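# Push chocolate bars from steel table onto infeed belt

## Task

Push the whole row of chocolate bars off the steel table and onto the white infeed belt; it is done only when each bar rests flat with no part of it off the belt.

## Robot and tools

Robot: two arms, left_arm and right_arm, each with a sixteen-motor, four-digit hand (index, middle, ring, thumb). right_arm has a right hand and left_arm a mirrored left hand. The plan is a sliding push with the hand or fingers, not a lift. Nothing may fall off the table or be left off it.

Frames. Scene frame: origin at table-top height, halfway between the two nominal arm bases; +z up, +x away from the robot over the table, +y toward left_arm. Calibrated bases: left_arm at (+0.028, +0.231, 0) m, right_arm at (+0.047, -0.228, 0) m, each turned only slightly about z. Hand positions, quaternions (wxyz), targets and velocities in results are in each arm's own base frame; fixed cameras and the table use the scene frame. Printed hand positions can be off by a few cm, more when reaching far.

Hand point axes (right hand): +z runs along straight fingers toward the tips, +x crosses the palm away from the thumb, +y points out of the back of the hand (the palm face is at y = -0.062 m). Straight fingertips end about 0.156 m past the hand point in z. On the left hand +x points toward the thumb instead. A rigid mast near the wrist, on the palm side, can strike objects.

execute_actions(actions, cameras). actions is a list of actions; each action is a list of at most 15 rows, one row per 1/30 s step, so an action lasts 0.5 s; when fewer rows are given, the final row repeats. Every row is a single flat list of 48 numbers, each in [-1, 1], covering both arms even if one stays still, in this order:
1-6: left_arm dx, dy, dz, rx, ry, rz.
7-22: left hand motor goals.
23-24: left current_limit, speed.
25-30: right_arm dx, dy, dz, rx, ry, rz.
31-46: right hand motor goals.
47-48: right current_limit, speed.
dx, dy, dz, rx, ry, rz are an offset, not a pose: each row is measured from that arm's Hand target as it was when the action began (not from the previous row), along that arm's own base axes. 1.0 equals 0.6 m of travel or 180 degrees; rx, ry, rz form one rotation vector turning about the target's position. A repeated offset keeps adding motion. All zeros re-requests the current target. Translations longer than 1.0 get scaled down along their direction. The controller limits commanded orientation to within 40 degrees of the measured one per step; the hand often stops short of the target, and the right elbow sags under load, so command a bit higher or send the remaining gap as a further offset. To stop pressing on something, command back past the hand point.

Hand motor order (16 per hand, also used in hand_goal, hand_measured, hand_current_ma, hand_state): index_mcp, index_abd, index_pip, index_dip, middle_mcp, middle_abd, middle_pip, middle_dip, ring_mcp, ring_abd, ring_pip, ring_dip, thumb_cmc, thumb_axl, thumb_mcp, thumb_ipl. Each is an absolute goal angle, scaled linearly between the hinge's stops. Straight values: finger _mcp +0.75, _abd 0.00, _pip +0.58, _dip +0.70; thumb_cmc +0.71, thumb_axl +0.68, thumb_mcp +0.23, thumb_ipl +0.17. Moving toward -1 curls a finger toward the palm. A zero is a real goal; to leave a hand unchanged, repeat its hand_goal, hand_current_limit and hand_speed. current_limit maps -1..+1 to 0..550 mA (minimum 11 mA); speed sets joint rate as (speed+1)/2 of 8.5 rad/s. Starting values: current_limit +0.4, speed -0.6; the latest values persist.

cameras: list of names (cam_head_left, cam_head_right, cam_high) or ["all"] or []; if left out, images come only with an empty actions list. An unknown name voids the call. An empty actions list returns the state plus all images.

Results: per arm end_effector_position (m) and end_effector_quat_wxyz, Hand target (base for the next offsets), joint positions, velocities (may read "within noise"), torques (include the arm's own weight; numbers 3 and 4 wrap at ±28 N m), motor temperatures, and per hand hand_goal, hand_measured, hand_current_ma, hand_state (moving, goal, blocked, overload), hand_current_limit, hand_speed. A MOTOR HOT line means a motor is at or above 85 °C; at 100 °C that arm drops and stops (OVER-TEMPERATURE FAULT). A finger motor held at 495 mA or more for 5 s shuts off for 10 s. Avoid long outstretched holds and pushing toward unreachable poses.

zoom_image(camera, region): enlarges part of the latest full image of cam_head_left, cam_head_right or cam_high; region is [x0, y0, x1, y1] pixels from the top-left, each side at most 504. Images are 672x504.

read_manual(section): returns only licence text; it does not move anything.

finished_scene(scene): closes the current scene given its number; it cannot be undone, and the bars must stay on the belt without the robot.

Avoid: dropping or flinging bars, hard hits on the table or belt, striking the two arms or hands against each other, strong presses, and knocking anything to the floor. Move smoothly.

Each tool is called after "Emit:" as name([rows], argument=value, ...), one row to a line, values as JSON.

## Session

Emit:
execute_actions(actions=[])

Emit:
zoom_image(camera="cam_high", region=[200, 180, 320, 340])

Scene clock: 0.00 s.
left_arm: end_effector_position=(+0.4704, -0.0057, +0.2613) hand_goal=(+0.754, +0.000, +0.576, +0.696, +0.754, +0.000, +0.576, +0.696, +0.754, +0.000, +0.576, +0.696, +0.714, +0.678, +0.226, +0.168) hand_measured=(+0.754, +0.000, +0.576, +0.696, +0.754, +0.000, +0.576, +0.696, +0.754, +0.000, +0.576, +0.696, +0.714, +0.678, +0.226, +0.168) hand_current_ma=(+0, +0, +0, +0, +0, +0, +0, +0, +0, +0, +0, +0, +0, +0, +0, +0) hand_state=(goal, goal, goal, goal, goal, goal, goal, goal, goal, goal, goal, goal, goal, goal, goal, goal) hand_current_limit=0.40 hand_speed=-0.60 end_effector_quat_wxyz=(+0.074, +0.850, +0.521, -0.033) | right_arm: end_effector_position=(+0.0568, +0.2474, +0.2733) hand_goal=(+0.754, +0.000, +0.576, +0.696, +0.754, +0.000, +0.576, +0.696, +0.754, +0.000, +0.576, +0.696, +0.714, +0.678, +0.226, +0.168) hand_measured=(+0.754, +0.000, +0.576, +0.696, +0.754, +0.000, +0.576, +0.696, +0.754, +0.000, +0.576, +0.696, +0.714, +0.678, +0.226, +0.168) hand_current_ma=(+0, +0, +0, +0, +0, +0, +0, +0, +0, +0, +0, +0, +0, +0, +0, +0) hand_state=(goal, goal, goal, goal, goal, goal, goal, goal, goal, goal, goal, goal, goal, goal, goal, goal) hand_current_limit=0.40 hand_speed=-0.60 end_effector_quat_wxyz=(+0.073, +0.144, +0.960, +0.228)
Joint positions: left_arm=[0.106 1.339 1.305 -1.533 0.162 0.575] | right_arm=[1.767 0.463 0.712 -1.427 0.288 0.437]
Joint velocities: within noise
Joint torques (N m): no reading
Motor temperatures (°C): left_arm=[30 32 38 26 27 26] | right_arm=[31 32 39 30 29 27]
Heat: left arm: hottest elbow 38 °C; right arm: hottest elbow 39 °C.
Hand target: left_arm +0.4767, -0.0050, +0.2745; +0.080, +0.850, +0.520, -0.020 | right_arm +0.0562, +0.2508, +0.2905; +0.068, +0.146, +0.956, +0.244

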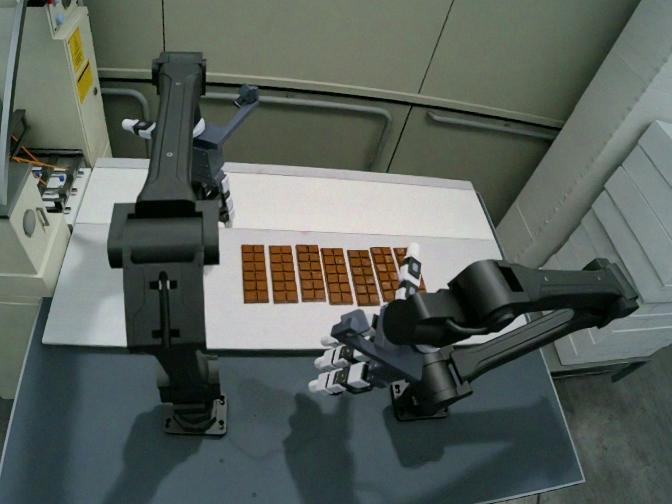

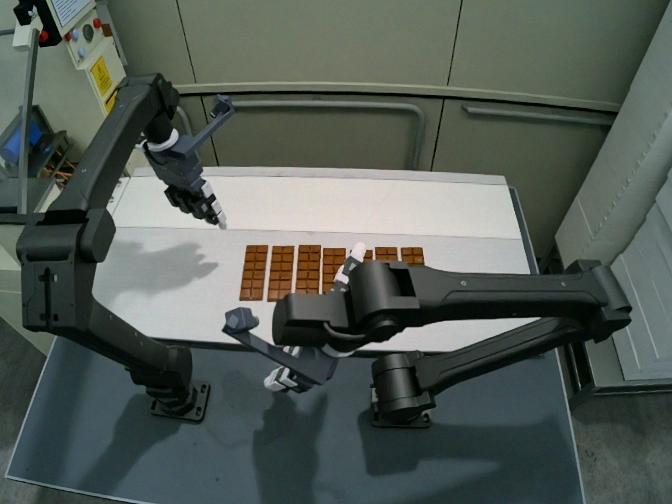

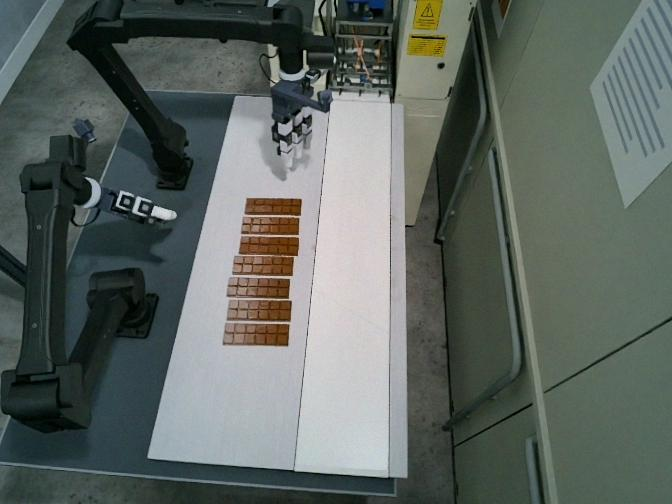

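Scaled by 3.150.

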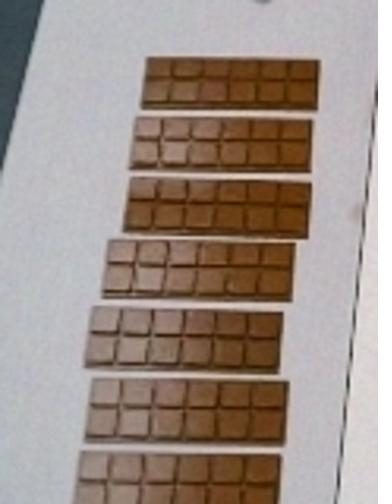

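Emit:
execute_actions([
  [[-0.043,-0.056,-0.05,0.0318,0.0549,0.0759,-0.4,0,-0.9,0.2,0.75,-0.09,0.58,0.7,0.75,0.09,0.58,0.7,0.7,0.7,0.2,0.2,-0.2,-0.6,0.14,-0.086,0,-0.0352,0.0553,-0.0942,-0.4,0,-0.9,0.2,0.75,-0.09,0.58,0.7,0.75,0.09,0.58,0.7,0.7,0.7,0.2,0.2,-0.2,-0.6]],
  [[-0.043,-0.056,-0.05,0.0318,0.0549,0.0758,-0.4,0,-0.9,0.2,0.75,-0.09,0.58,0.7,0.75,0.09,0.58,0.7,0.7,0.7,0.2,0.2,-0.2,-0.6,0.14,-0.086,-0.03,-0.0352,0.0553,-0.0942,-0.4,0,-0.9,0.2,0.75,-0.09,0.58,0.7,0.75,0.09,0.58,0.7,0.7,0.7,0.2,0.2,-0.2,-0.6]],
  [[0,0,-0.04,0,0,0,-0.4,0,-0.9,0.2,0.75,-0.09,0.58,0.7,0.75,0.09,0.58,0.7,0.7,0.7,0.2,0.2,-0.2,-0.6,0.14,-0.086,-0.06,-0.0352,0.0552,-0.0942,-0.4,0,-0.9,0.2,0.75,-0.09,0.58,0.7,0.75,0.09,0.58,0.7,0.7,0.7,0.2,0.2,-0.2,-0.6]],
  [[0,0,0,0,0,0,-0.4,0,-0.9,0.2,0.75,-0.09,0.58,0.7,0.75,0.09,0.58,0.7,0.7,0.7,0.2,0.2,-0.2,-0.6,0.138,-0.087,-0.08,-0.0351,0.0552,-0.0942,-0.4,0,-0.9,0.2,0.75,-0.09,0.58,0.7,0.75,0.09,0.58,0.7,0.7,0.7,0.2,0.2,-0.2,-0.6]],
], cameras=["all"])

Emit:
zoom_image(camera="cam_head_left", region=[220, 220, 460, 330])

Emit:
zoom_image(camera="cam_head_right", region=[220, 220, 460, 330])

Scene clock: 62.77 s.
left_arm: end_effector_position=(+0.4226, -0.0736, +0.1924) hand_goal=(-0.400, +0.000, -0.900, +0.200, +0.750, -0.090, +0.580, +0.700, +0.750, +0.090, +0.580, +0.700, +0.700, +0.700, +0.200, +0.200) hand_measured=(-0.384, +0.000, -0.886, +0.204, +0.748, -0.088, +0.578, +0.698, +0.748, +0.088, +0.578, +0.698, +0.700, +0.698, +0.198, +0.196) hand_current_ma=(+44, +0, +35, +5, -3, +4, -5, -4, -2, -2, -4, -4, +0, -5, -6, -11) hand_state=(goal, goal, goal, goal, goal, goal, goal, goal, goal, goal, goal, goal, goal, goal, goal, goal) hand_current_limit=-0.20 hand_speed=-0.60 end_effector_quat_wxyz=(-0.094, +0.696, +0.705, -0.093) | right_arm: end_effector_position=(+0.3725, +0.0435, +0.1629) hand_goal=(-0.400, +0.000, -0.900, +0.200, +0.750, -0.090, +0.580, +0.700, +0.750, +0.090, +0.580, +0.700, +0.700, +0.700, +0.200, +0.200) hand_measured=(-0.384, +0.000, -0.886, +0.202, +0.746, -0.088, +0.578, +0.698, +0.746, +0.088, +0.578, +0.698, +0.702, +0.698, +0.198, +0.196) hand_current_ma=(+73, +0, +53, +10, -13, +5, -8, -10, -14, -6, -6, -10, +5, -11, -13, -21) hand_state=(goal, goal, goal, goal, goal, goal, goal, goal, goal, goal, goal, goal, goal, goal, goal, goal) hand_current_limit=-0.20 hand_speed=-0.60 end_effector_quat_wxyz=(-0.108, +0.684, +0.712, -0.114)
Joint positions: left_arm=[-0.245 1.441 1.28 -1.667 0.065 -0.25] | right_arm=[0.19 1.343 1.105 -1.645 -0.043 0.143]
Joint torques (N m): left_arm=[0.67 -12.4 6.43 -0.06 0.09 -0.25] | right_arm=[-1.44 -10.23 11.48 -0.72 0.04 0.12]
Motor temperatures (°C): left_arm=[30 32 42 26 27 26] | right_arm=[31 32 45 30 30 27]
Heat: left arm: hottest elbow 42 °C; right arm: hottest elbow 45 °C.
Hand target: left_arm +0.4252, -0.0721, +0.1906; -0.091, +0.692, +0.710, -0.093 | right_arm +0.3911, +0.0438, +0.1885; -0.091, +0.692, +0.710, -0.093
Off the commanded pose: left_arm 0.003 m, 1 deg | right_arm 0.031 m, 3 deg.

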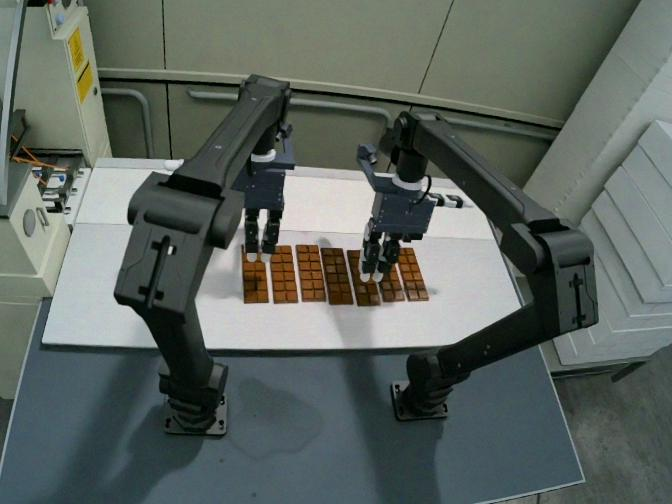

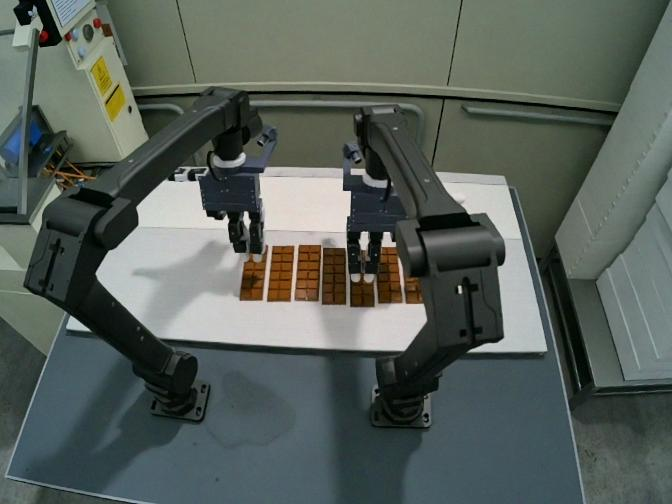

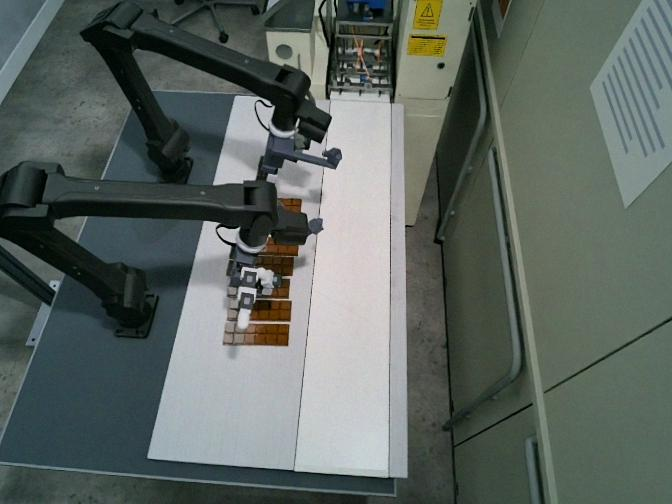

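Scaled by 2.100.

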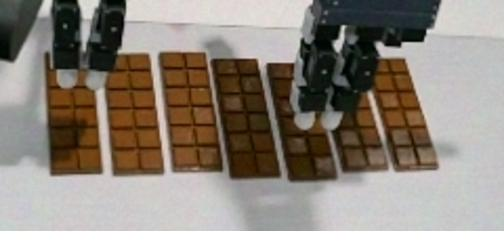

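Scaled by 2.100.

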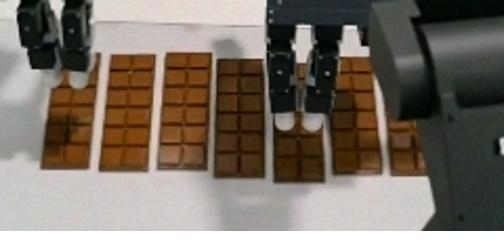

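Emit:
execute_actions([
  [[0,0.012,-0.05,0,0,0,-0.4,0,-0.9,0.2,0.75,-0.09,0.58,0.7,0.75,0.09,0.58,0.7,0.7,0.7,0.2,0.2,-0.2,-0.6,0,0.007,-0.04,0,0,0,-0.4,0,-0.9,0.2,0.75,-0.09,0.58,0.7,0.75,0.09,0.58,0.7,0.7,0.7,0.2,0.2,-0.2,-0.6]],
  [[0,0,-0.035,0,0,0,-0.4,0,-0.9,0.2,0.75,-0.09,0.58,0.7,0.75,0.09,0.58,0.7,0.7,0.7,0.2,0.2,-0.2,-0.6,0,0,-0.045,0,0,0,-0.4,0,-0.9,0.2,0.75,-0.09,0.58,0.7,0.75,0.09,0.58,0.7,0.7,0.7,0.2,0.2,-0.2,-0.6]],
  [[0.02,0,-0.014,0,0,0,-0.4,0,-0.9,0.2,0.75,-0.09,0.58,0.7,0.75,0.09,0.58,0.7,0.7,0.7,0.2,0.2,-0.2,-0.6,0.02,0,-0.018,0,0,0,-0.4,0,-0.9,0.2,0.75,-0.09,0.58,0.7,0.75,0.09,0.58,0.7,0.7,0.7,0.2,0.2,-0.2,-0.6]],
  [[0.09,0.002,0.003,0,0,0,-0.4,0,-0.9,0.2,0.75,-0.09,0.58,0.7,0.75,0.09,0.58,0.7,0.7,0.7,0.2,0.2,-0.2,-0.6,0.09,0,0.001,0,0,0,-0.4,0,-0.9,0.2,0.75,-0.09,0.58,0.7,0.75,0.09,0.58,0.7,0.7,0.7,0.2,0.2,-0.2,-0.6]],
], cameras=["cam_head_left","cam_head_right"])

Emit:
zoom_image(camera="cam_head_left", region=[220, 200, 460, 330])

Emit:
zoom_image(camera="cam_head_right", region=[220, 200, 460, 330])

Scene clock: 86.93 s.
left_arm: end_effector_position=(+0.4679, -0.0668, +0.1291) hand_goal=(-0.400, +0.000, -0.900, +0.200, +0.750, -0.090, +0.580, +0.700, +0.750, +0.090, +0.580, +0.700, +0.700, +0.700, +0.200, +0.200) hand_measured=(-0.384, +0.000, -0.886, +0.204, +0.838, -0.088, +0.624, +0.722, +0.842, +0.090, +0.624, +0.722, +0.700, +0.698, +0.198, +0.196) hand_current_ma=(+44, +0, +35, +5, +220, +2, +137, +58, +220, -1, +132, +57, +0, -5, -6, -11) hand_state=(goal, goal, goal, goal, blocked, goal, blocked, blocked, blocked, goal, blocked, blocked, goal, goal, goal, goal) hand_current_limit=-0.20 hand_speed=-0.60 end_effector_quat_wxyz=(-0.103, +0.694, +0.705, -0.106) | right_arm: end_effector_position=(+0.4303, +0.0503, +0.1201) hand_goal=(-0.400, +0.000, -0.900, +0.200, +0.750, -0.090, +0.580, +0.700, +0.750, +0.090, +0.580, +0.700, +0.700, +0.700, +0.200, +0.200) hand_measured=(-0.384, +0.000, -0.886, +0.202, +0.866, -0.084, +0.618, +0.718, +0.860, +0.096, +0.610, +0.718, +0.702, +0.698, +0.198, +0.196) hand_current_ma=(+73, +0, +53, +10, +220, +21, +165, +76, +220, +19, +128, +73, +5, -11, -14, -20) hand_state=(goal, goal, goal, goal, blocked, goal, blocked, goal, blocked, goal, blocked, goal, goal, goal, goal, goal) hand_current_limit=-0.20 hand_speed=-0.60 end_effector_quat_wxyz=(-0.104, +0.687, +0.711, -0.108)
Joint positions: left_arm=[-0.201 1.609 1.301 -1.554 0.064 -0.209] | right_arm=[0.18 1.516 1.167 -1.519 -0.042 0.139]
Joint torques (N m): left_arm=[1.2 -12.81 9.22 0.2 -0.47 -0.15] | right_arm=[-2.26 -9.52 10.96 0.18 0.23 0]
Heat: left arm: hottest elbow 42 °C; right arm: hottest elbow 46 °C.
Hand target: left_arm +0.4910, -0.0638, +0.1329; -0.091, +0.692, +0.710, -0.093 | right_arm +0.4571, +0.0478, +0.1274; -0.091, +0.692, +0.710, -0.094
Off the commanded pose: left_arm 0.024 m, 2 deg | right_arm 0.028 m, 2 deg.
Images, in order (width x height): cam_head_left 672x504, cam_head_right 672x504.

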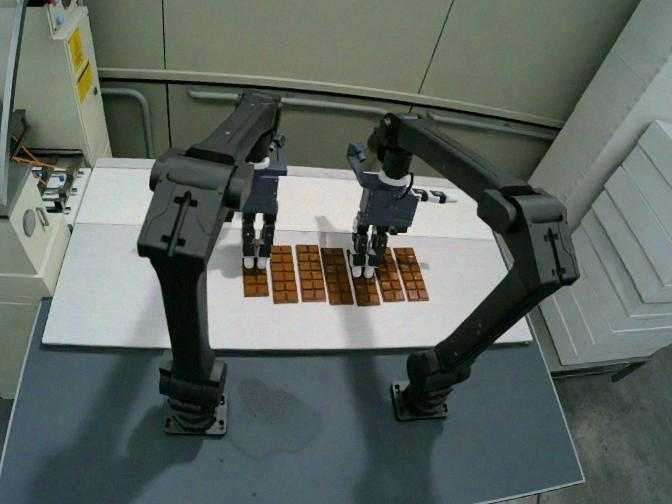

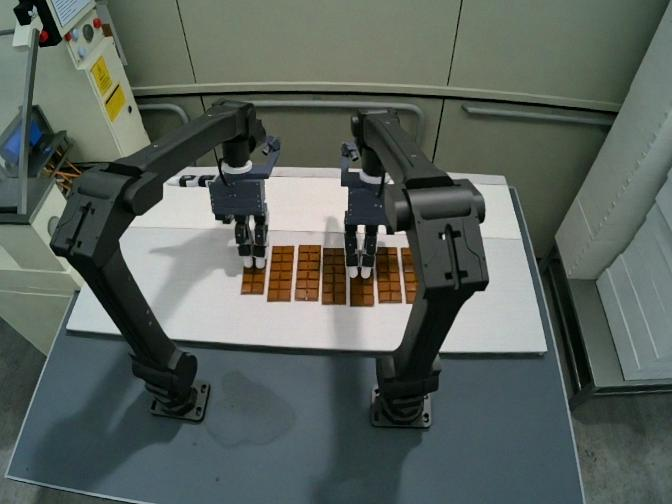

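Scaled by 2.100.

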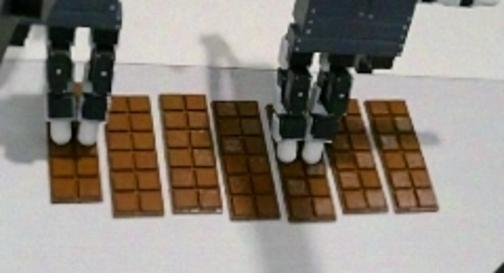

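Scaled by 2.100.

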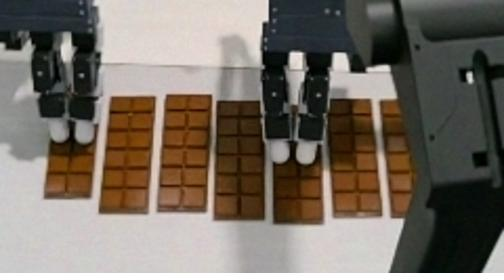

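Emit:
execute_actions([
  [[0.09,0.002,0.005,0,0,0,-0.4,0,-0.9,0.2,0.75,-0.09,0.58,0.7,0.75,0.09,0.58,0.7,0.7,0.7,0.2,0.2,-0.2,-0.6,0.095,0,0.006,0,0,0,-0.4,0,-0.9,0.2,0.75,-0.09,0.58,0.7,0.75,0.09,0.58,0.7,0.7,0.7,0.2,0.2,-0.2,-0.6]],
  [[0.09,0.002,0.005,0,0,0,-0.4,0,-0.9,0.2,0.75,-0.09,0.58,0.7,0.75,0.09,0.58,0.7,0.7,0.7,0.2,0.2,-0.2,-0.6,0.095,0,0.003,0,0,0,-0.4,0,-0.9,0.2,0.75,-0.09,0.58,0.7,0.75,0.09,0.58,0.7,0.7,0.7,0.2,0.2,-0.2,-0.6]],
  [[0.09,0.002,0.002,0,0,0,-0.4,0,-0.9,0.2,0.75,-0.09,0.58,0.7,0.75,0.09,0.58,0.7,0.7,0.7,0.2,0.2,-0.2,-0.6,0.095,0,0.001,0,0,0,-0.4,0,-0.9,0.2,0.75,-0.09,0.58,0.7,0.75,0.09,0.58,0.7,0.7,0.7,0.2,0.2,-0.2,-0.6]],
], cameras=["cam_head_left","cam_high"])

Emit:
zoom_image(camera="cam_head_left", region=[220, 160, 460, 310])

Emit:
zoom_image(camera="cam_high", region=[230, 180, 410, 350])

Scene clock: 101.73 s.
left_arm: end_effector_position=(+0.6383, -0.0654, +0.1440) hand_goal=(-0.400, +0.000, -0.900, +0.200, +0.750, -0.090, +0.580, +0.700, +0.750, +0.090, +0.580, +0.700, +0.700, +0.700, +0.200, +0.200) hand_measured=(-0.384, +0.000, -0.886, +0.204, +0.794, -0.090, +0.612, +0.716, +0.794, +0.090, +0.610, +0.718, +0.700, +0.698, +0.198, +0.196) hand_current_ma=(+44, +0, +35, +5, +143, +0, +88, +39, +145, -1, +87, +43, +0, -5, -6, -11) hand_state=(goal, goal, goal, goal, blocked, goal, blocked, goal, blocked, goal, blocked, goal, goal, goal, goal, goal) hand_current_limit=-0.20 hand_speed=-0.60 end_effector_quat_wxyz=(-0.079, +0.696, +0.709, -0.086) | right_arm: end_effector_position=(+0.6045, +0.0547, +0.1286) hand_goal=(-0.400, +0.000, -0.900, +0.200, +0.750, -0.090, +0.580, +0.700, +0.750, +0.090, +0.580, +0.700, +0.700, +0.700, +0.200, +0.200) hand_measured=(-0.384, +0.000, -0.886, +0.202, +0.810, -0.092, +0.604, +0.714, +0.802, +0.090, +0.600, +0.714, +0.702, +0.698, +0.198, +0.196) hand_current_ma=(+73, +0, +53, +10, +220, -5, +104, +56, +220, +1, +81, +56, +5, -11, -14, -20) hand_state=(goal, goal, goal, goal, blocked, goal, blocked, goal, blocked, goal, goal, goal, goal, goal, goal, goal) hand_current_limit=-0.20 hand_speed=-0.60 end_effector_quat_wxyz=(-0.102, +0.688, +0.711, -0.105)
Joint positions: left_arm=[-0.145 1.996 1.884 -1.689 0.045 -0.158] | right_arm=[0.133 1.945 1.766 -1.685 -0.03 0.095]
Joint torques (N m): left_arm=[1.03 -18.2 9.66 -0.59 -0.32 -0.12] | right_arm=[-2.32 -17.08 11.75 -0.21 0.26 -0.04]
Heat: left arm: hottest elbow 44 °C; right arm: hottest elbow 48 °C.
Hand target: left_arm +0.6530, -0.0601, +0.1400; -0.091, +0.692, +0.710, -0.093 | right_arm +0.6280, +0.0479, +0.1334; -0.091, +0.692, +0.710, -0.094
Off the commanded pose: left_arm 0.016 m, 2 deg | right_arm 0.025 m, 2 deg.
joint sent to its limit (left arm) — joint 4 (wrist pitch), lower limit. The joint targets still meet the commanded pose.
Images, in order (width x height): cam_head_left 672x504, cam_high 672x504.

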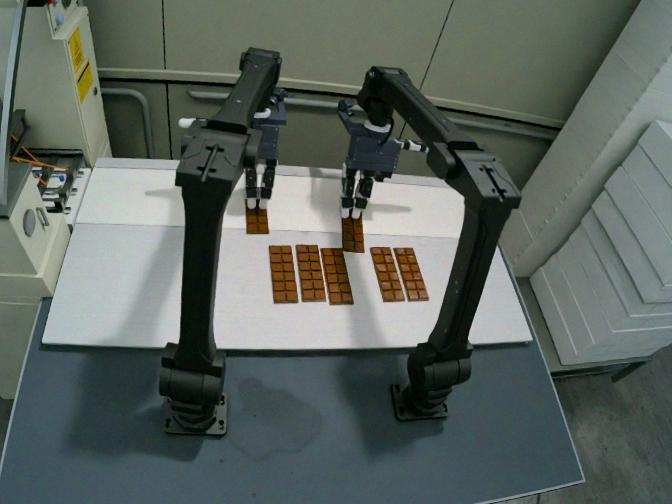

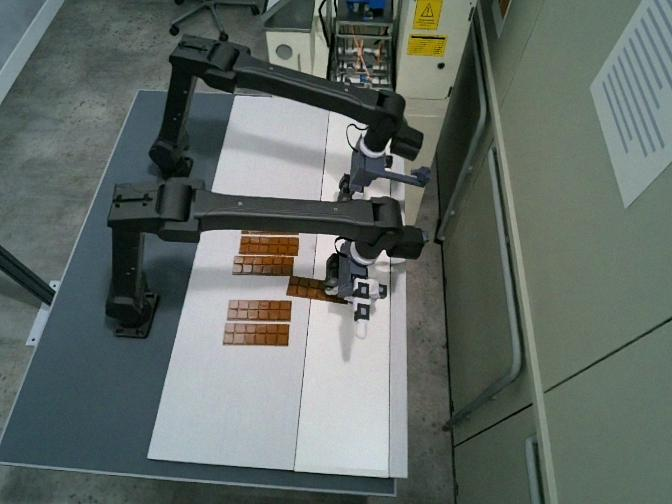

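Scaled by 2.100.

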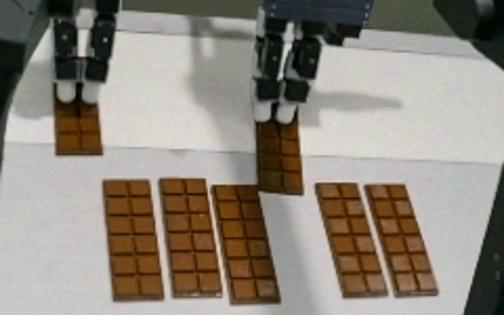

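Scaled by 2.800.

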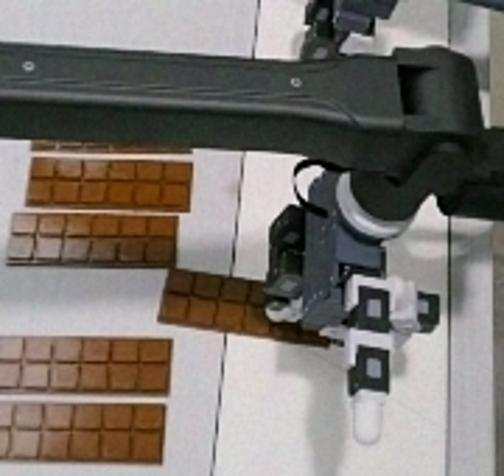

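Emit:
execute_actions([
  [[0.033,0,0,0,0,0,-0.4,0,-0.9,0.2,0.75,-0.09,0.58,0.7,0.75,0.09,0.58,0.7,0.7,0.7,0.2,0.2,-0.2,-0.6,-0.08,0,0.05,0,0,0,-0.4,0,-0.9,0.2,0.75,-0.09,0.58,0.7,0.75,0.09,0.58,0.7,0.7,0.7,0.2,0.2,0.2,-0.6]],
  [[-0.05,0,0.08,0,0,0,-0.4,0,-0.9,0.2,0.75,-0.09,0.58,0.7,0.75,0.09,0.58,0.7,0.7,0.7,0.2,0.2,0.2,-0.6,-0.05,0,0,0,0,0,-0.4,0,-0.9,0.2,0.75,-0.09,0.58,0.7,0.75,0.09,0.58,0.7,0.7,0.7,0.2,0.2,0.2,-0.6]],
  [[-0.18,-0.06,0,0,0,0,-0.4,0,-0.9,0.2,0.75,-0.09,0.58,0.7,0.75,0.09,0.58,0.7,0.7,0.7,0.2,0.2,0.2,-0.6,0,0,-0.06,0,0,0,-0.4,0,-0.9,0.2,0.75,-0.09,0.58,0.7,0.75,0.09,0.58,0.7,0.7,0.7,0.2,0.2,0.2,-0.6]],
  [[-0.18,-0.06,-0.03,0,0,0,-0.4,0,-0.9,0.2,0.75,-0.09,0.58,0.7,0.75,0.09,0.58,0.7,0.7,0.7,0.2,0.2,0.2,-0.6,0.06,0.01,0.002,0,0,0.022,-0.4,0,-0.9,0.2,0.75,-0.09,0.58,0.7,0.75,0.09,0.58,0.7,0.7,0.7,0.2,0.2,0.2,-0.6]],
  [[0,0,-0.02,0,0,0,-0.4,0,-0.9,0.2,0.75,-0.09,0.58,0.7,0.75,0.09,0.58,0.7,0.7,0.7,0.2,0.2,0.2,-0.6,0.06,0.01,0.003,0,0,0.022,-0.4,0,-0.9,0.2,0.75,-0.09,0.58,0.7,0.75,0.09,0.58,0.7,0.7,0.7,0.2,0.2,0.2,-0.6]],
], cameras=["cam_head_left","cam_head_right","cam_high"])

Emit:
zoom_image(camera="cam_head_left", region=[220, 160, 460, 310])

Emit:
zoom_image(camera="cam_head_right", region=[220, 160, 460, 310])

Emit:
zoom_image(camera="cam_high", region=[230, 180, 410, 350])

Scene clock: 133.17 s.
left_arm: end_effector_position=(+0.4252, -0.1325, +0.1588) hand_goal=(-0.400, +0.000, -0.900, +0.200, +0.750, -0.090, +0.580, +0.700, +0.750, +0.090, +0.580, +0.700, +0.700, +0.700, +0.200, +0.200) hand_measured=(-0.384, +0.000, -0.886, +0.204, +0.744, -0.090, +0.580, +0.702, +0.744, +0.090, +0.580, +0.702, +0.700, +0.698, +0.198, +0.196) hand_current_ma=(+44, +0, +35, +5, -12, +0, +1, +4, -11, -1, +1, +4, -1, -5, -6, -9) hand_state=(goal, goal, goal, goal, goal, goal, goal, goal, goal, goal, goal, goal, goal, goal, goal, goal) hand_current_limit=0.20 hand_speed=-0.60 end_effector_quat_wxyz=(-0.094, +0.694, +0.707, -0.096) | right_arm: end_effector_position=(+0.5985, +0.0589, +0.1292) hand_goal=(-0.400, +0.000, -0.900, +0.200, +0.750, -0.090, +0.580, +0.700, +0.750, +0.090, +0.580, +0.700, +0.700, +0.700, +0.200, +0.200) hand_measured=(-0.382, +0.000, -0.886, +0.202, +0.788, -0.094, +0.608, +0.714, +0.786, +0.088, +0.602, +0.712, +0.702, +0.698, +0.196, +0.196) hand_current_ma=(+78, +0, +53, +10, +176, -13, +121, +56, +170, -9, +91, +50, +4, -11, -19, -19) hand_state=(goal, goal, goal, goal, blocked, goal, blocked, goal, blocked, goal, blocked, goal, goal, goal, goal, goal) hand_current_limit=0.20 hand_speed=-0.60 end_effector_quat_wxyz=(-0.097, +0.642, +0.753, -0.108)
Joint positions: left_arm=[-0.379 1.512 1.268 -1.576 0.104 -0.384] | right_arm=[0.133 1.921 1.731 -1.673 0 -0.026]
Joint torques (N m): left_arm=[0.15 -13.63 6.2 -0.08 -0.1 -0.24] | right_arm=[-1.14 -16.21 11.48 0.06 0.39 -0.02]
Motor temperatures (°C): left_arm=[30 33 47 26 28 26] | right_arm=[31 34 48 30 29 27]
Heat: left arm: hottest elbow 47 °C; right arm: hottest elbow 48 °C.
Hand target: left_arm +0.4269, -0.1323, +0.1581; -0.091, +0.692, +0.710, -0.093 | right_arm +0.6221, +0.0599, +0.1303; -0.085, +0.641, +0.756, -0.100
Off the commanded pose: left_arm 0.002 m, 1 deg | right_arm 0.024 m, 2 deg.

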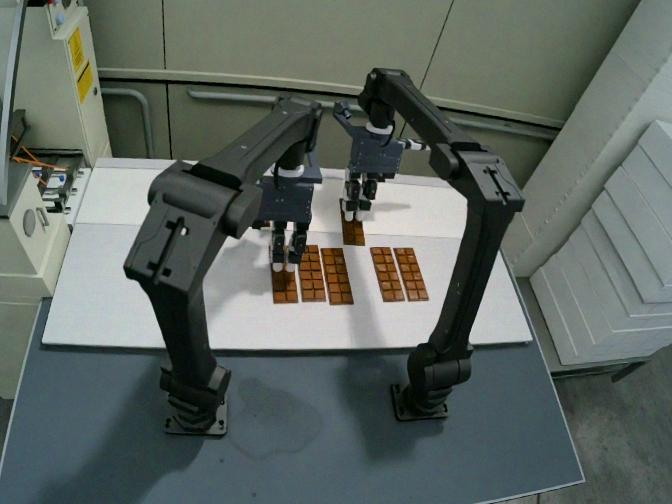

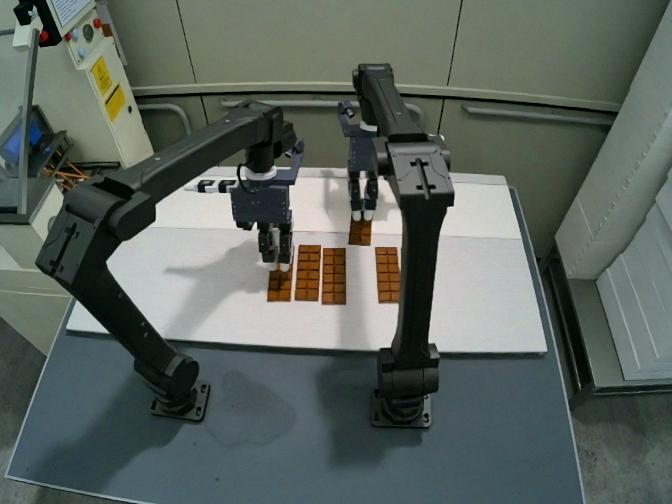

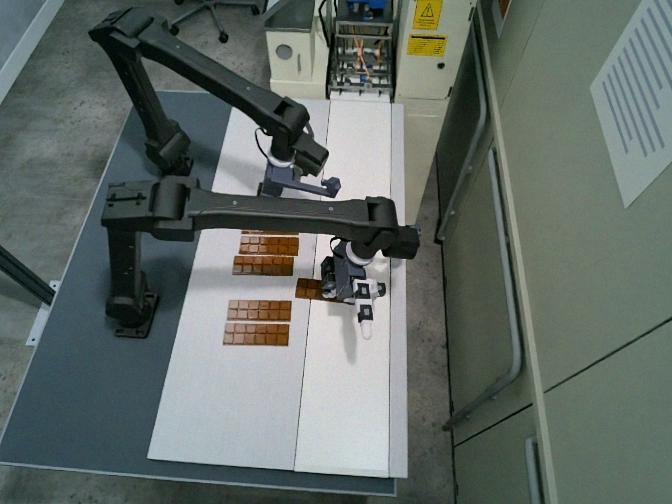

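Scaled by 2.100.

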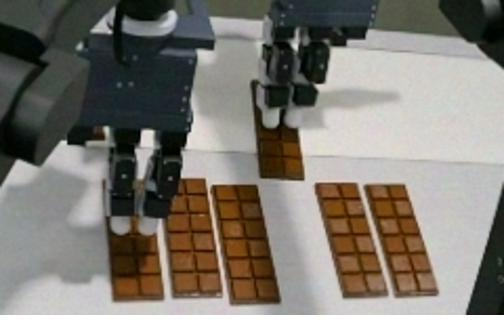

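Scaled by 2.100.

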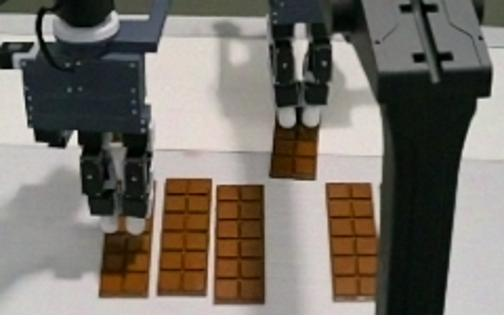

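Scaled by 2.800.

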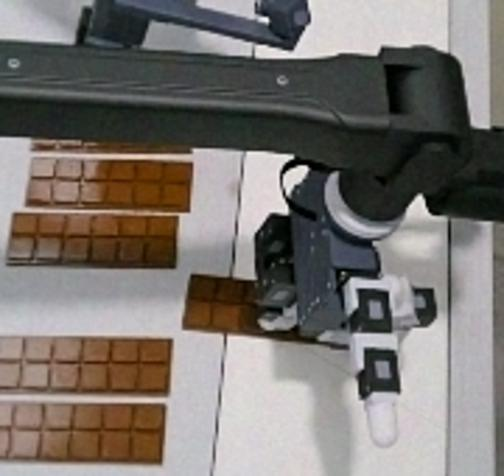

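Emit:
execute_actions([
  [[0,0,-0.03,0,0,0,-0.4,0,-0.9,0.2,0.75,-0.09,0.58,0.7,0.75,0.09,0.58,0.7,0.7,0.7,0.2,0.2,0.2,-0.6,0.045,0.005,0,0,0,0.011,-0.4,0,-0.9,0.2,0.75,-0.09,0.58,0.7,0.75,0.09,0.58,0.7,0.7,0.7,0.2,0.2,0.2,-0.6]],
  [[0.02,0,-0.014,0,0,0,-0.4,0,-0.9,0.2,0.75,-0.09,0.58,0.7,0.75,0.09,0.58,0.7,0.7,0.7,0.2,0.2,0.2,-0.6,0.045,0.005,0,0,0,0.011,-0.4,0,-0.9,0.2,0.75,-0.09,0.58,0.7,0.75,0.09,0.58,0.7,0.7,0.7,0.2,0.2,0.2,-0.6]],
  [[0.09,0.002,0.003,0,0,0,-0.4,0,-0.9,0.2,0.75,-0.09,0.58,0.7,0.75,0.09,0.58,0.7,0.7,0.7,0.2,0.2,0.2,-0.6,0,0,0,0,0,0,-0.4,0,-0.9,0.2,0.75,-0.09,0.58,0.7,0.75,0.09,0.58,0.7,0.7,0.7,0.2,0.2,0.2,-0.6]],
], cameras=["cam_head_left","cam_high"])

Emit:
zoom_image(camera="cam_head_left", region=[220, 160, 460, 310])

Emit:
zoom_image(camera="cam_high", region=[230, 180, 410, 350])

Scene clock: 159.90 s.
left_arm: end_effector_position=(+0.4703, -0.1317, +0.1322) hand_goal=(-0.400, +0.000, -0.900, +0.200, +0.750, -0.090, +0.580, +0.700, +0.750, +0.090, +0.580, +0.700, +0.700, +0.700, +0.200, +0.200) hand_measured=(-0.384, +0.000, -0.886, +0.204, +0.814, -0.088, +0.626, +0.722, +0.816, +0.092, +0.626, +0.724, +0.700, +0.698, +0.198, +0.196) hand_current_ma=(+44, +0, +35, +5, +227, +2, +139, +59, +244, +4, +142, +63, +0, -5, -7, -9) hand_state=(goal, goal, goal, goal, blocked, goal, blocked, blocked, blocked, goal, blocked, blocked, goal, goal, goal, goal) hand_current_limit=0.20 hand_speed=-0.60 end_effector_quat_wxyz=(-0.102, +0.694, +0.705, -0.104) | right_arm: end_effector_position=(+0.6577, +0.0698, +0.1366) hand_goal=(-0.400, +0.000, -0.900, +0.200, +0.750, -0.090, +0.580, +0.700, +0.750, +0.090, +0.580, +0.700, +0.700, +0.700, +0.200, +0.200) hand_measured=(-0.382, +0.000, -0.886, +0.202, +0.790, -0.094, +0.610, +0.714, +0.790, +0.088, +0.604, +0.714, +0.702, +0.698, +0.196, +0.196) hand_current_ma=(+78, +0, +53, +10, +187, -13, +129, +59, +183, -9, +98, +55, +4, -11, -19, -19) hand_state=(goal, goal, goal, goal, blocked, goal, blocked, goal, blocked, goal, blocked, goal, goal, goal, goal, goal) hand_current_limit=0.20 hand_speed=-0.60 end_effector_quat_wxyz=(-0.073, +0.614, +0.781, -0.090)
Joint positions: left_arm=[-0.338 1.651 1.362 -1.557 0.1 -0.341] | right_arm=[0.133 2.039 1.933 -1.695 0.021 -0.102]
Joint torques (N m): left_arm=[1.26 -12.75 9.22 0.17 -0.54 -0.15] | right_arm=[-1.67 -17.55 11.64 -0.28 0.37 -0.02]
Heat: left arm: hottest elbow 45 °C; right arm: hottest elbow 52 °C.
Hand target: left_arm +0.4929, -0.1310, +0.1336; -0.091, +0.692, +0.710, -0.093 | right_arm +0.6760, +0.0660, +0.1303; -0.081, +0.615, +0.778, -0.102
Off the commanded pose: left_arm 0.023 m, 2 deg | right_arm 0.020 m, 2 deg.
joint sent to its limit (right arm) — joint 4 (wrist pitch), lower limit. The joint targets still meet the commanded pose.
Images, in order (width x height): cam_head_left 672x504, cam_high 672x504.

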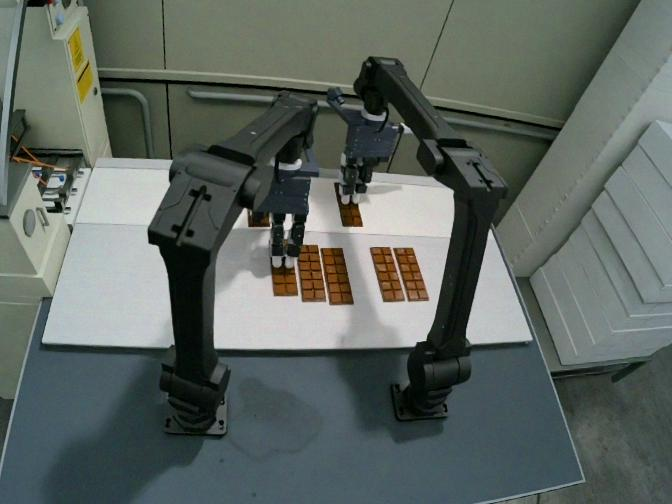

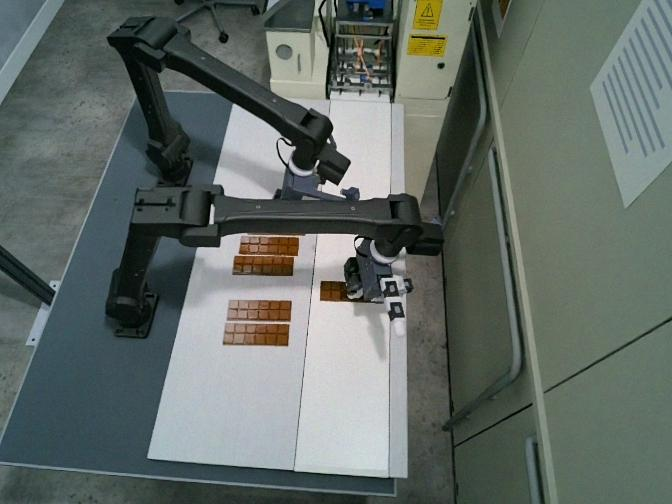

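Scaled by 2.100.

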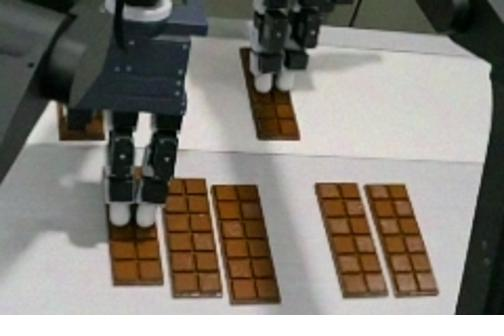

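Scaled by 2.800.

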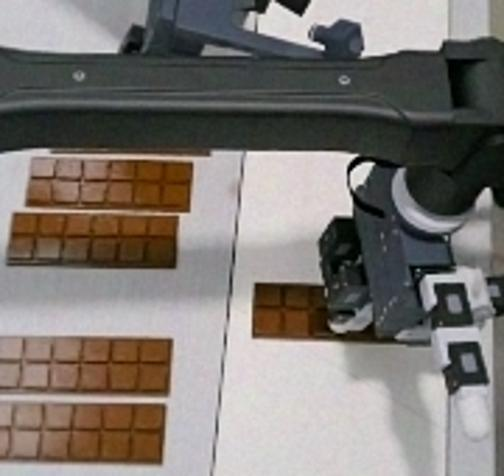

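Emit:
execute_actions([
  [[0.095,0.002,0.005,0,0,0,-0.4,0,-0.9,0.2,0.75,-0.09,0.58,0.7,0.75,0.09,0.58,0.7,0.7,0.7,0.2,0.2,0.2,-0.6,-0.07,0,0.08,0,0,0,-0.4,0,-0.9,0.2,0.75,-0.09,0.58,0.7,0.75,0.09,0.58,0.7,0.7,0.7,0.2,0.2,0.2,-0.6]],
  [[0.095,0.002,0.005,0,0,0,-0.4,0,-0.9,0.2,0.75,-0.09,0.58,0.7,0.75,0.09,0.58,0.7,0.7,0.7,0.2,0.2,0.2,-0.6,-0.2,-0.068,0,0,0,-0.033,-0.4,0,-0.9,0.2,0.75,-0.09,0.58,0.7,0.75,0.09,0.58,0.7,0.7,0.7,0.2,0.2,0.2,-0.6]],
  [[0.09,0.002,0.002,0,0,0,-0.4,0,-0.9,0.2,0.75,-0.09,0.58,0.7,0.75,0.09,0.58,0.7,0.7,0.7,0.2,0.2,0.2,-0.6,-0.19,-0.068,-0.03,0,0,-0.033,-0.4,0,-0.9,0.2,0.75,-0.09,0.58,0.7,0.75,0.09,0.58,0.7,0.7,0.7,0.2,0.2,0.2,-0.6]],
], cameras=["cam_head_left","cam_head_right","cam_high"])

Emit:
zoom_image(camera="cam_head_left", region=[220, 160, 460, 310])

Emit:
zoom_image(camera="cam_head_right", region=[220, 160, 460, 310])

Emit:
zoom_image(camera="cam_high", region=[230, 180, 410, 350])

Scene clock: 177.83 s.
left_arm: end_effector_position=(+0.6443, -0.1310, +0.1377) hand_goal=(-0.400, +0.000, -0.900, +0.200, +0.750, -0.090, +0.580, +0.700, +0.750, +0.090, +0.580, +0.700, +0.700, +0.700, +0.200, +0.200) hand_measured=(-0.384, +0.000, -0.886, +0.204, +0.774, -0.090, +0.598, +0.708, +0.776, +0.086, +0.598, +0.708, +0.700, +0.698, +0.196, +0.196) hand_current_ma=(+44, +0, +35, +5, +70, -1, +43, +17, +74, -5, +43, +18, +0, -5, -7, -9) hand_state=(goal, goal, goal, goal, blocked, goal, goal, goal, blocked, goal, goal, goal, goal, goal, goal, goal) hand_current_limit=0.20 hand_speed=-0.60 end_effector_quat_wxyz=(-0.075, +0.696, +0.709, -0.085) | right_arm: end_effector_position=(+0.4013, -0.0102, +0.1581) hand_goal=(-0.400, +0.000, -0.900, +0.200, +0.750, -0.090, +0.580, +0.700, +0.750, +0.090, +0.580, +0.700, +0.700, +0.700, +0.200, +0.200) hand_measured=(-0.382, +0.000, -0.886, +0.202, +0.744, -0.092, +0.580, +0.702, +0.744, +0.088, +0.580, +0.702, +0.700, +0.698, +0.196, +0.196) hand_current_ma=(+78, +0, +53, +10, -23, -7, +1, +10, -24, -9, +1, +10, -3, -11, -19, -16) hand_state=(goal, goal, goal, goal, goal, goal, goal, goal, goal, goal, goal, goal, goal, goal, goal, goal) hand_current_limit=0.20 hand_speed=-0.60 end_effector_quat_wxyz=(-0.096, +0.686, +0.715, -0.099)
Joint positions: left_arm=[-0.248 2.047 1.949 -1.689 0.071 -0.259] | right_arm=[0.03 1.38 1.127 -1.595 0.001 -0.011]
Joint torques (N m): left_arm=[0.91 -19.6 10.11 -0.55 -0.36 -0.12] | right_arm=[-2.14 -11.46 6.56 0.08 0.08 0.06]
Heat: left arm: hottest elbow 46 °C; right arm: hottest elbow 52 °C.
Hand target: left_arm +0.6609, -0.1273, +0.1407; -0.091, +0.692, +0.710, -0.093 | right_arm +0.4001, -0.0157, +0.1604; -0.091, +0.692, +0.710, -0.093
Off the commanded pose: left_arm 0.017 m, 2 deg | right_arm 0.006 m, 1 deg.
joint sent to its limit (left arm) — joint 4 (wrist pitch), lower limit. The joint targets are off in orientation, not in position.

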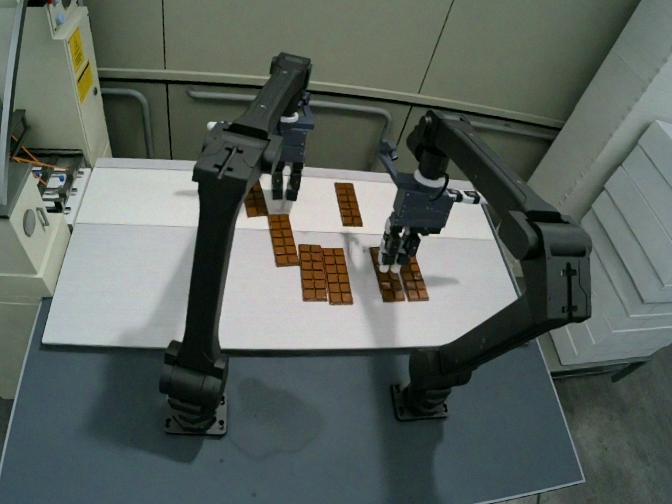

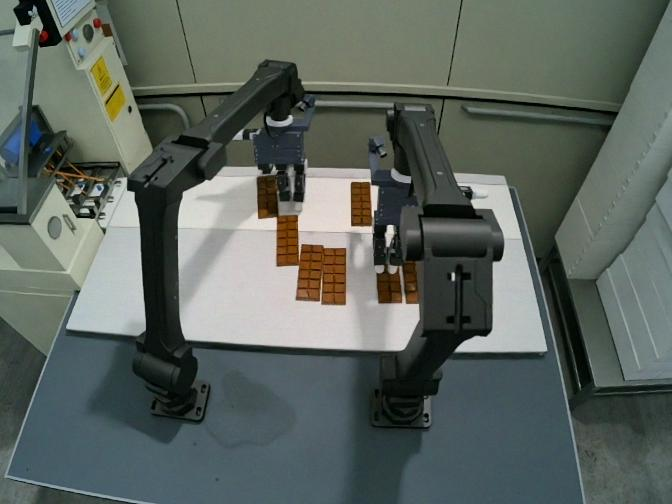

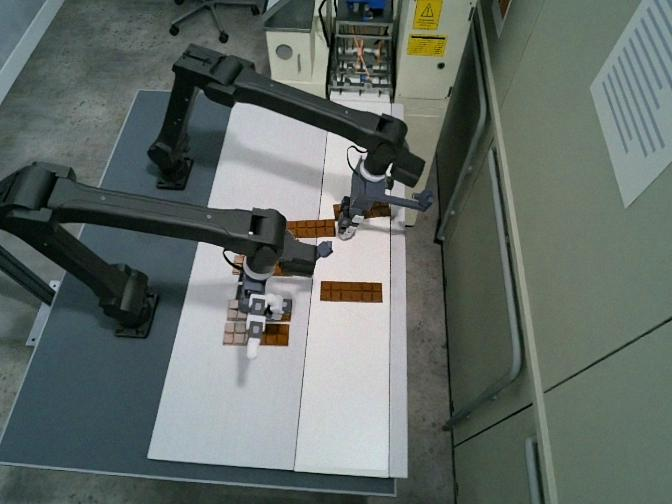

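Scaled by 2.100.

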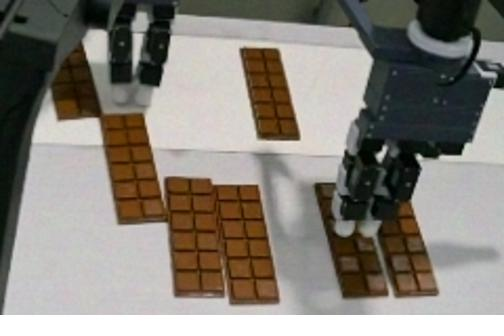

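Scaled by 2.100.

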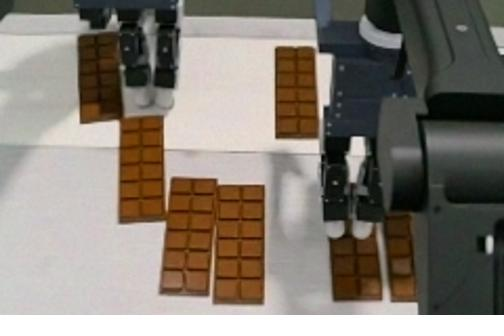

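Scaled by 2.800.

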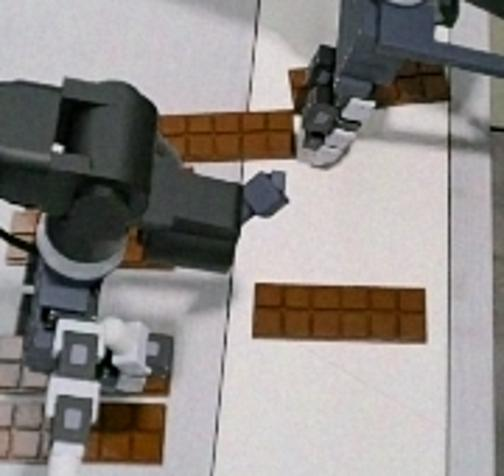

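Emit:
zoom_image(camera="cam_high", region=[320, 180, 410, 250])

Emit:
zoom_image(camera="cam_head_right", region=[240, 160, 320, 220])

Scaled by 5.600.

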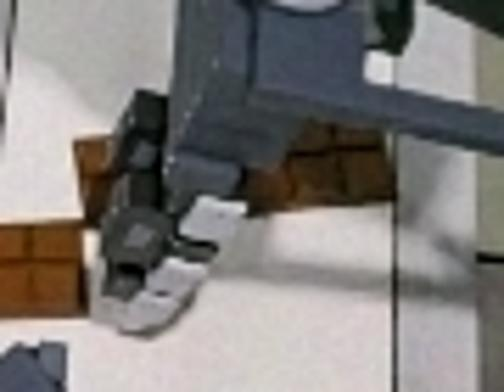

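Scaled by 6.300.

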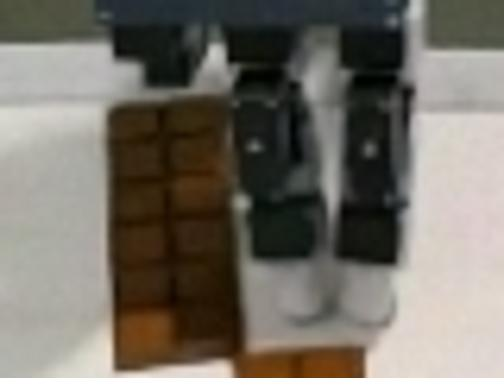

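Emit:
execute_actions([
  [[0,0,0.08,0,0,0,-0.4,0,-0.9,0.2,0.75,-0.09,0.58,0.7,0.75,0.09,0.58,0.7,0.7,0.7,0.2,0.2,0.2,-0.6,0,-0.014,-0.03,0,0,0,-0.4,0,-0.9,0.2,0.75,-0.09,0.58,0.7,0.75,0.09,0.58,0.7,0.7,0.7,0.2,0.2,0.2,-0.6]],
  [[0.03,0.095,0,0,0,0,-0.4,0,-0.9,0.2,0.75,-0.09,0.58,0.7,0.75,0.09,0.58,0.7,0.7,0.7,0.2,0.2,0.2,-0.6,0,0,-0.03,0,0,0,-0.4,0,-0.9,0.2,0.75,-0.09,0.58,0.7,0.75,0.09,0.58,0.7,0.7,0.7,0.2,0.2,0.2,-0.6]],
  [[0,0,-0.05,0,0,0,-0.4,0,-0.9,0.2,0.75,-0.09,0.58,0.7,0.75,0.09,0.58,0.7,0.7,0.7,0.2,0.2,0.2,-0.6,0.02,0,-0.003,0,0,0,-0.4,0,-0.9,0.2,0.75,-0.09,0.58,0.7,0.75,0.09,0.58,0.7,0.7,0.7,0.2,0.2,0.2,-0.6]],
  [[0,0,-0.01,0,0,0,-0.4,0,-0.9,0.2,0.75,-0.09,0.58,0.7,0.75,0.09,0.58,0.7,0.7,0.7,0.2,0.2,0.2,-0.6,0.09,0,0.004,0,0,0,-0.4,0,-0.9,0.2,0.75,-0.09,0.58,0.7,0.75,0.09,0.58,0.7,0.7,0.7,0.2,0.2,0.2,-0.6]],
], cameras=["cam_head_left","cam_head_right","cam_high"])

Emit:
zoom_image(camera="cam_head_left", region=[220, 160, 460, 310])

Emit:
zoom_image(camera="cam_high", region=[230, 180, 410, 350])

Emit:
zoom_image(camera="cam_head_right", region=[220, 160, 460, 310])

Scene clock: 240.50 s.
left_arm: end_effector_position=(+0.6674, -0.0632, +0.1542) hand_goal=(-0.400, +0.000, -0.900, +0.200, +0.750, -0.090, +0.580, +0.700, +0.750, +0.090, +0.580, +0.700, +0.700, +0.700, +0.200, +0.200) hand_measured=(-0.382, +0.000, -0.886, +0.204, +0.748, -0.088, +0.582, +0.702, +0.748, +0.092, +0.580, +0.702, +0.700, +0.698, +0.196, +0.196) hand_current_ma=(+45, +0, +35, +5, -3, +4, +2, +3, -3, +2, +1, +2, +0, -5, -9, -9) hand_state=(goal, goal, goal, goal, goal, goal, goal, goal, goal, goal, goal, goal, goal, goal, goal, goal) hand_current_limit=0.20 hand_speed=-0.60 end_effector_quat_wxyz=(-0.061, +0.690, +0.718, -0.068) | right_arm: end_effector_position=(+0.4356, -0.0182, +0.1177) hand_goal=(-0.400, +0.000, -0.900, +0.200, +0.750, -0.090, +0.580, +0.700, +0.750, +0.090, +0.580, +0.700, +0.700, +0.700, +0.200, +0.200) hand_measured=(-0.382, +0.000, -0.886, +0.202, +0.864, -0.090, +0.632, +0.726, +0.862, +0.090, +0.622, +0.724, +0.700, +0.698, +0.196, +0.196) hand_current_ma=(+78, +0, +53, +10, +330, -2, +235, +111, +330, +0, +182, +102, -1, -11, -19, -16) hand_state=(goal, goal, goal, goal, blocked, goal, blocked, blocked, blocked, goal, blocked, blocked, goal, goal, goal, goal) hand_current_limit=0.20 hand_speed=-0.60 end_effector_quat_wxyz=(-0.109, +0.685, +0.712, -0.110)
Joint positions: left_arm=[-0.139 2.043 1.981 -1.688 0.038 -0.175] | right_arm=[0.007 1.523 1.169 -1.528 0.005 -0.03]
Joint torques (N m): left_arm=[-0.5 -19.72 9.52 -0.44 -0.05 -0.06] | right_arm=[-2.02 -9.29 11.17 0.55 0.17 0.04]
Heat: left arm: hottest elbow 46 °C; right arm: hottest elbow 45 °C.
Hand target: left_arm +0.6790, -0.0703, +0.1528; -0.091, +0.692, +0.710, -0.093 | right_arm +0.4660, -0.0241, +0.1248; -0.091, +0.692, +0.710, -0.094
Off the commanded pose: left_arm 0.014 m, 5 deg | right_arm 0.032 m, 3 deg.
joint sent to its limit (left arm) — joint 4 (wrist pitch), lower limit. The joint targets are off in orientation, not in position.

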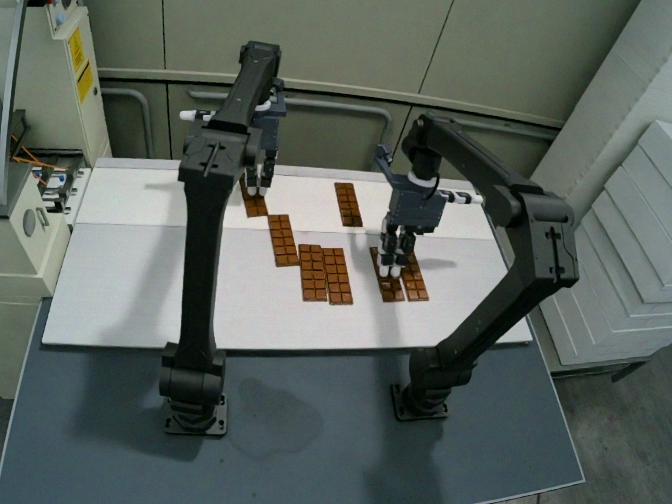

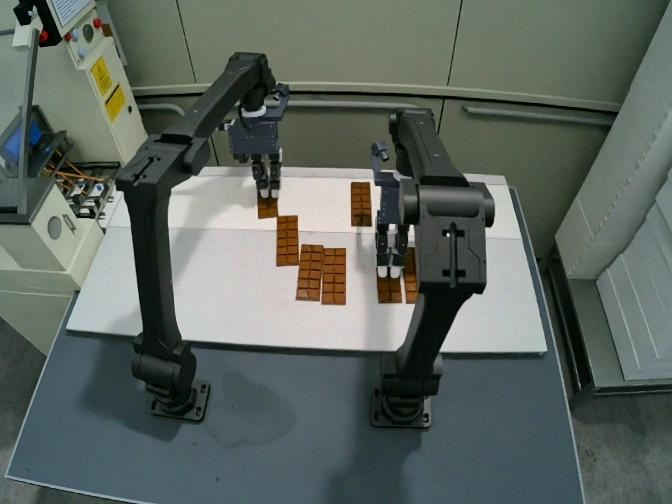

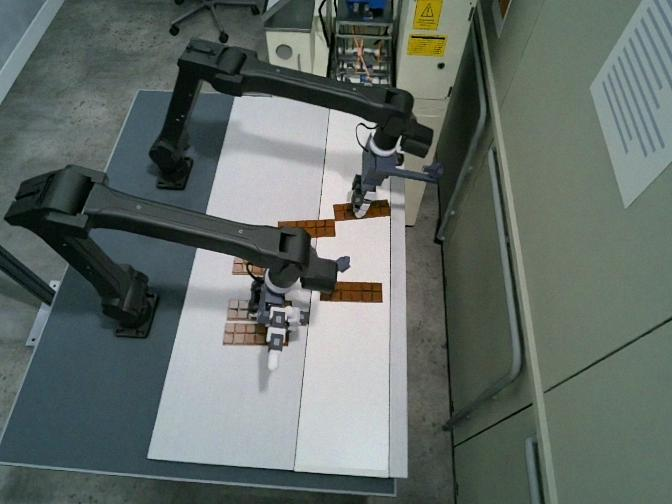

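Scaled by 2.100.

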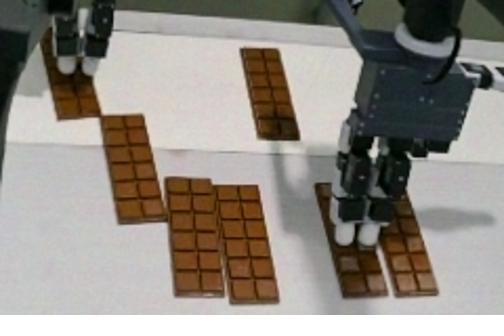

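Scaled by 2.800.

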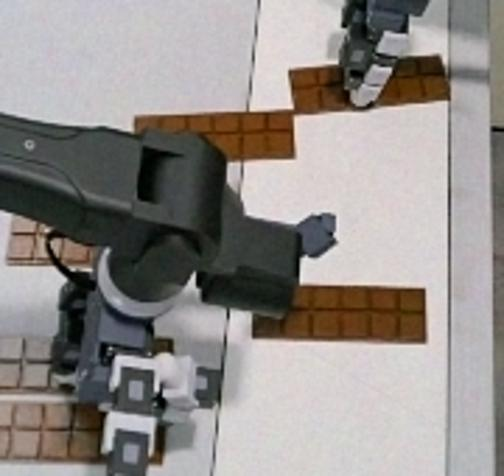

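Scaled by 2.100.

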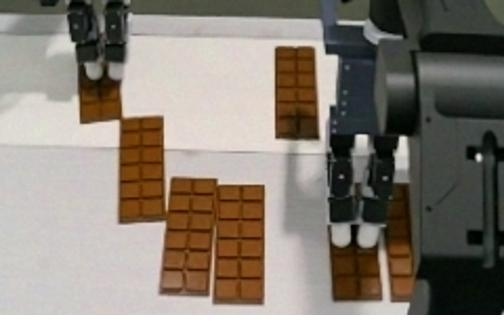

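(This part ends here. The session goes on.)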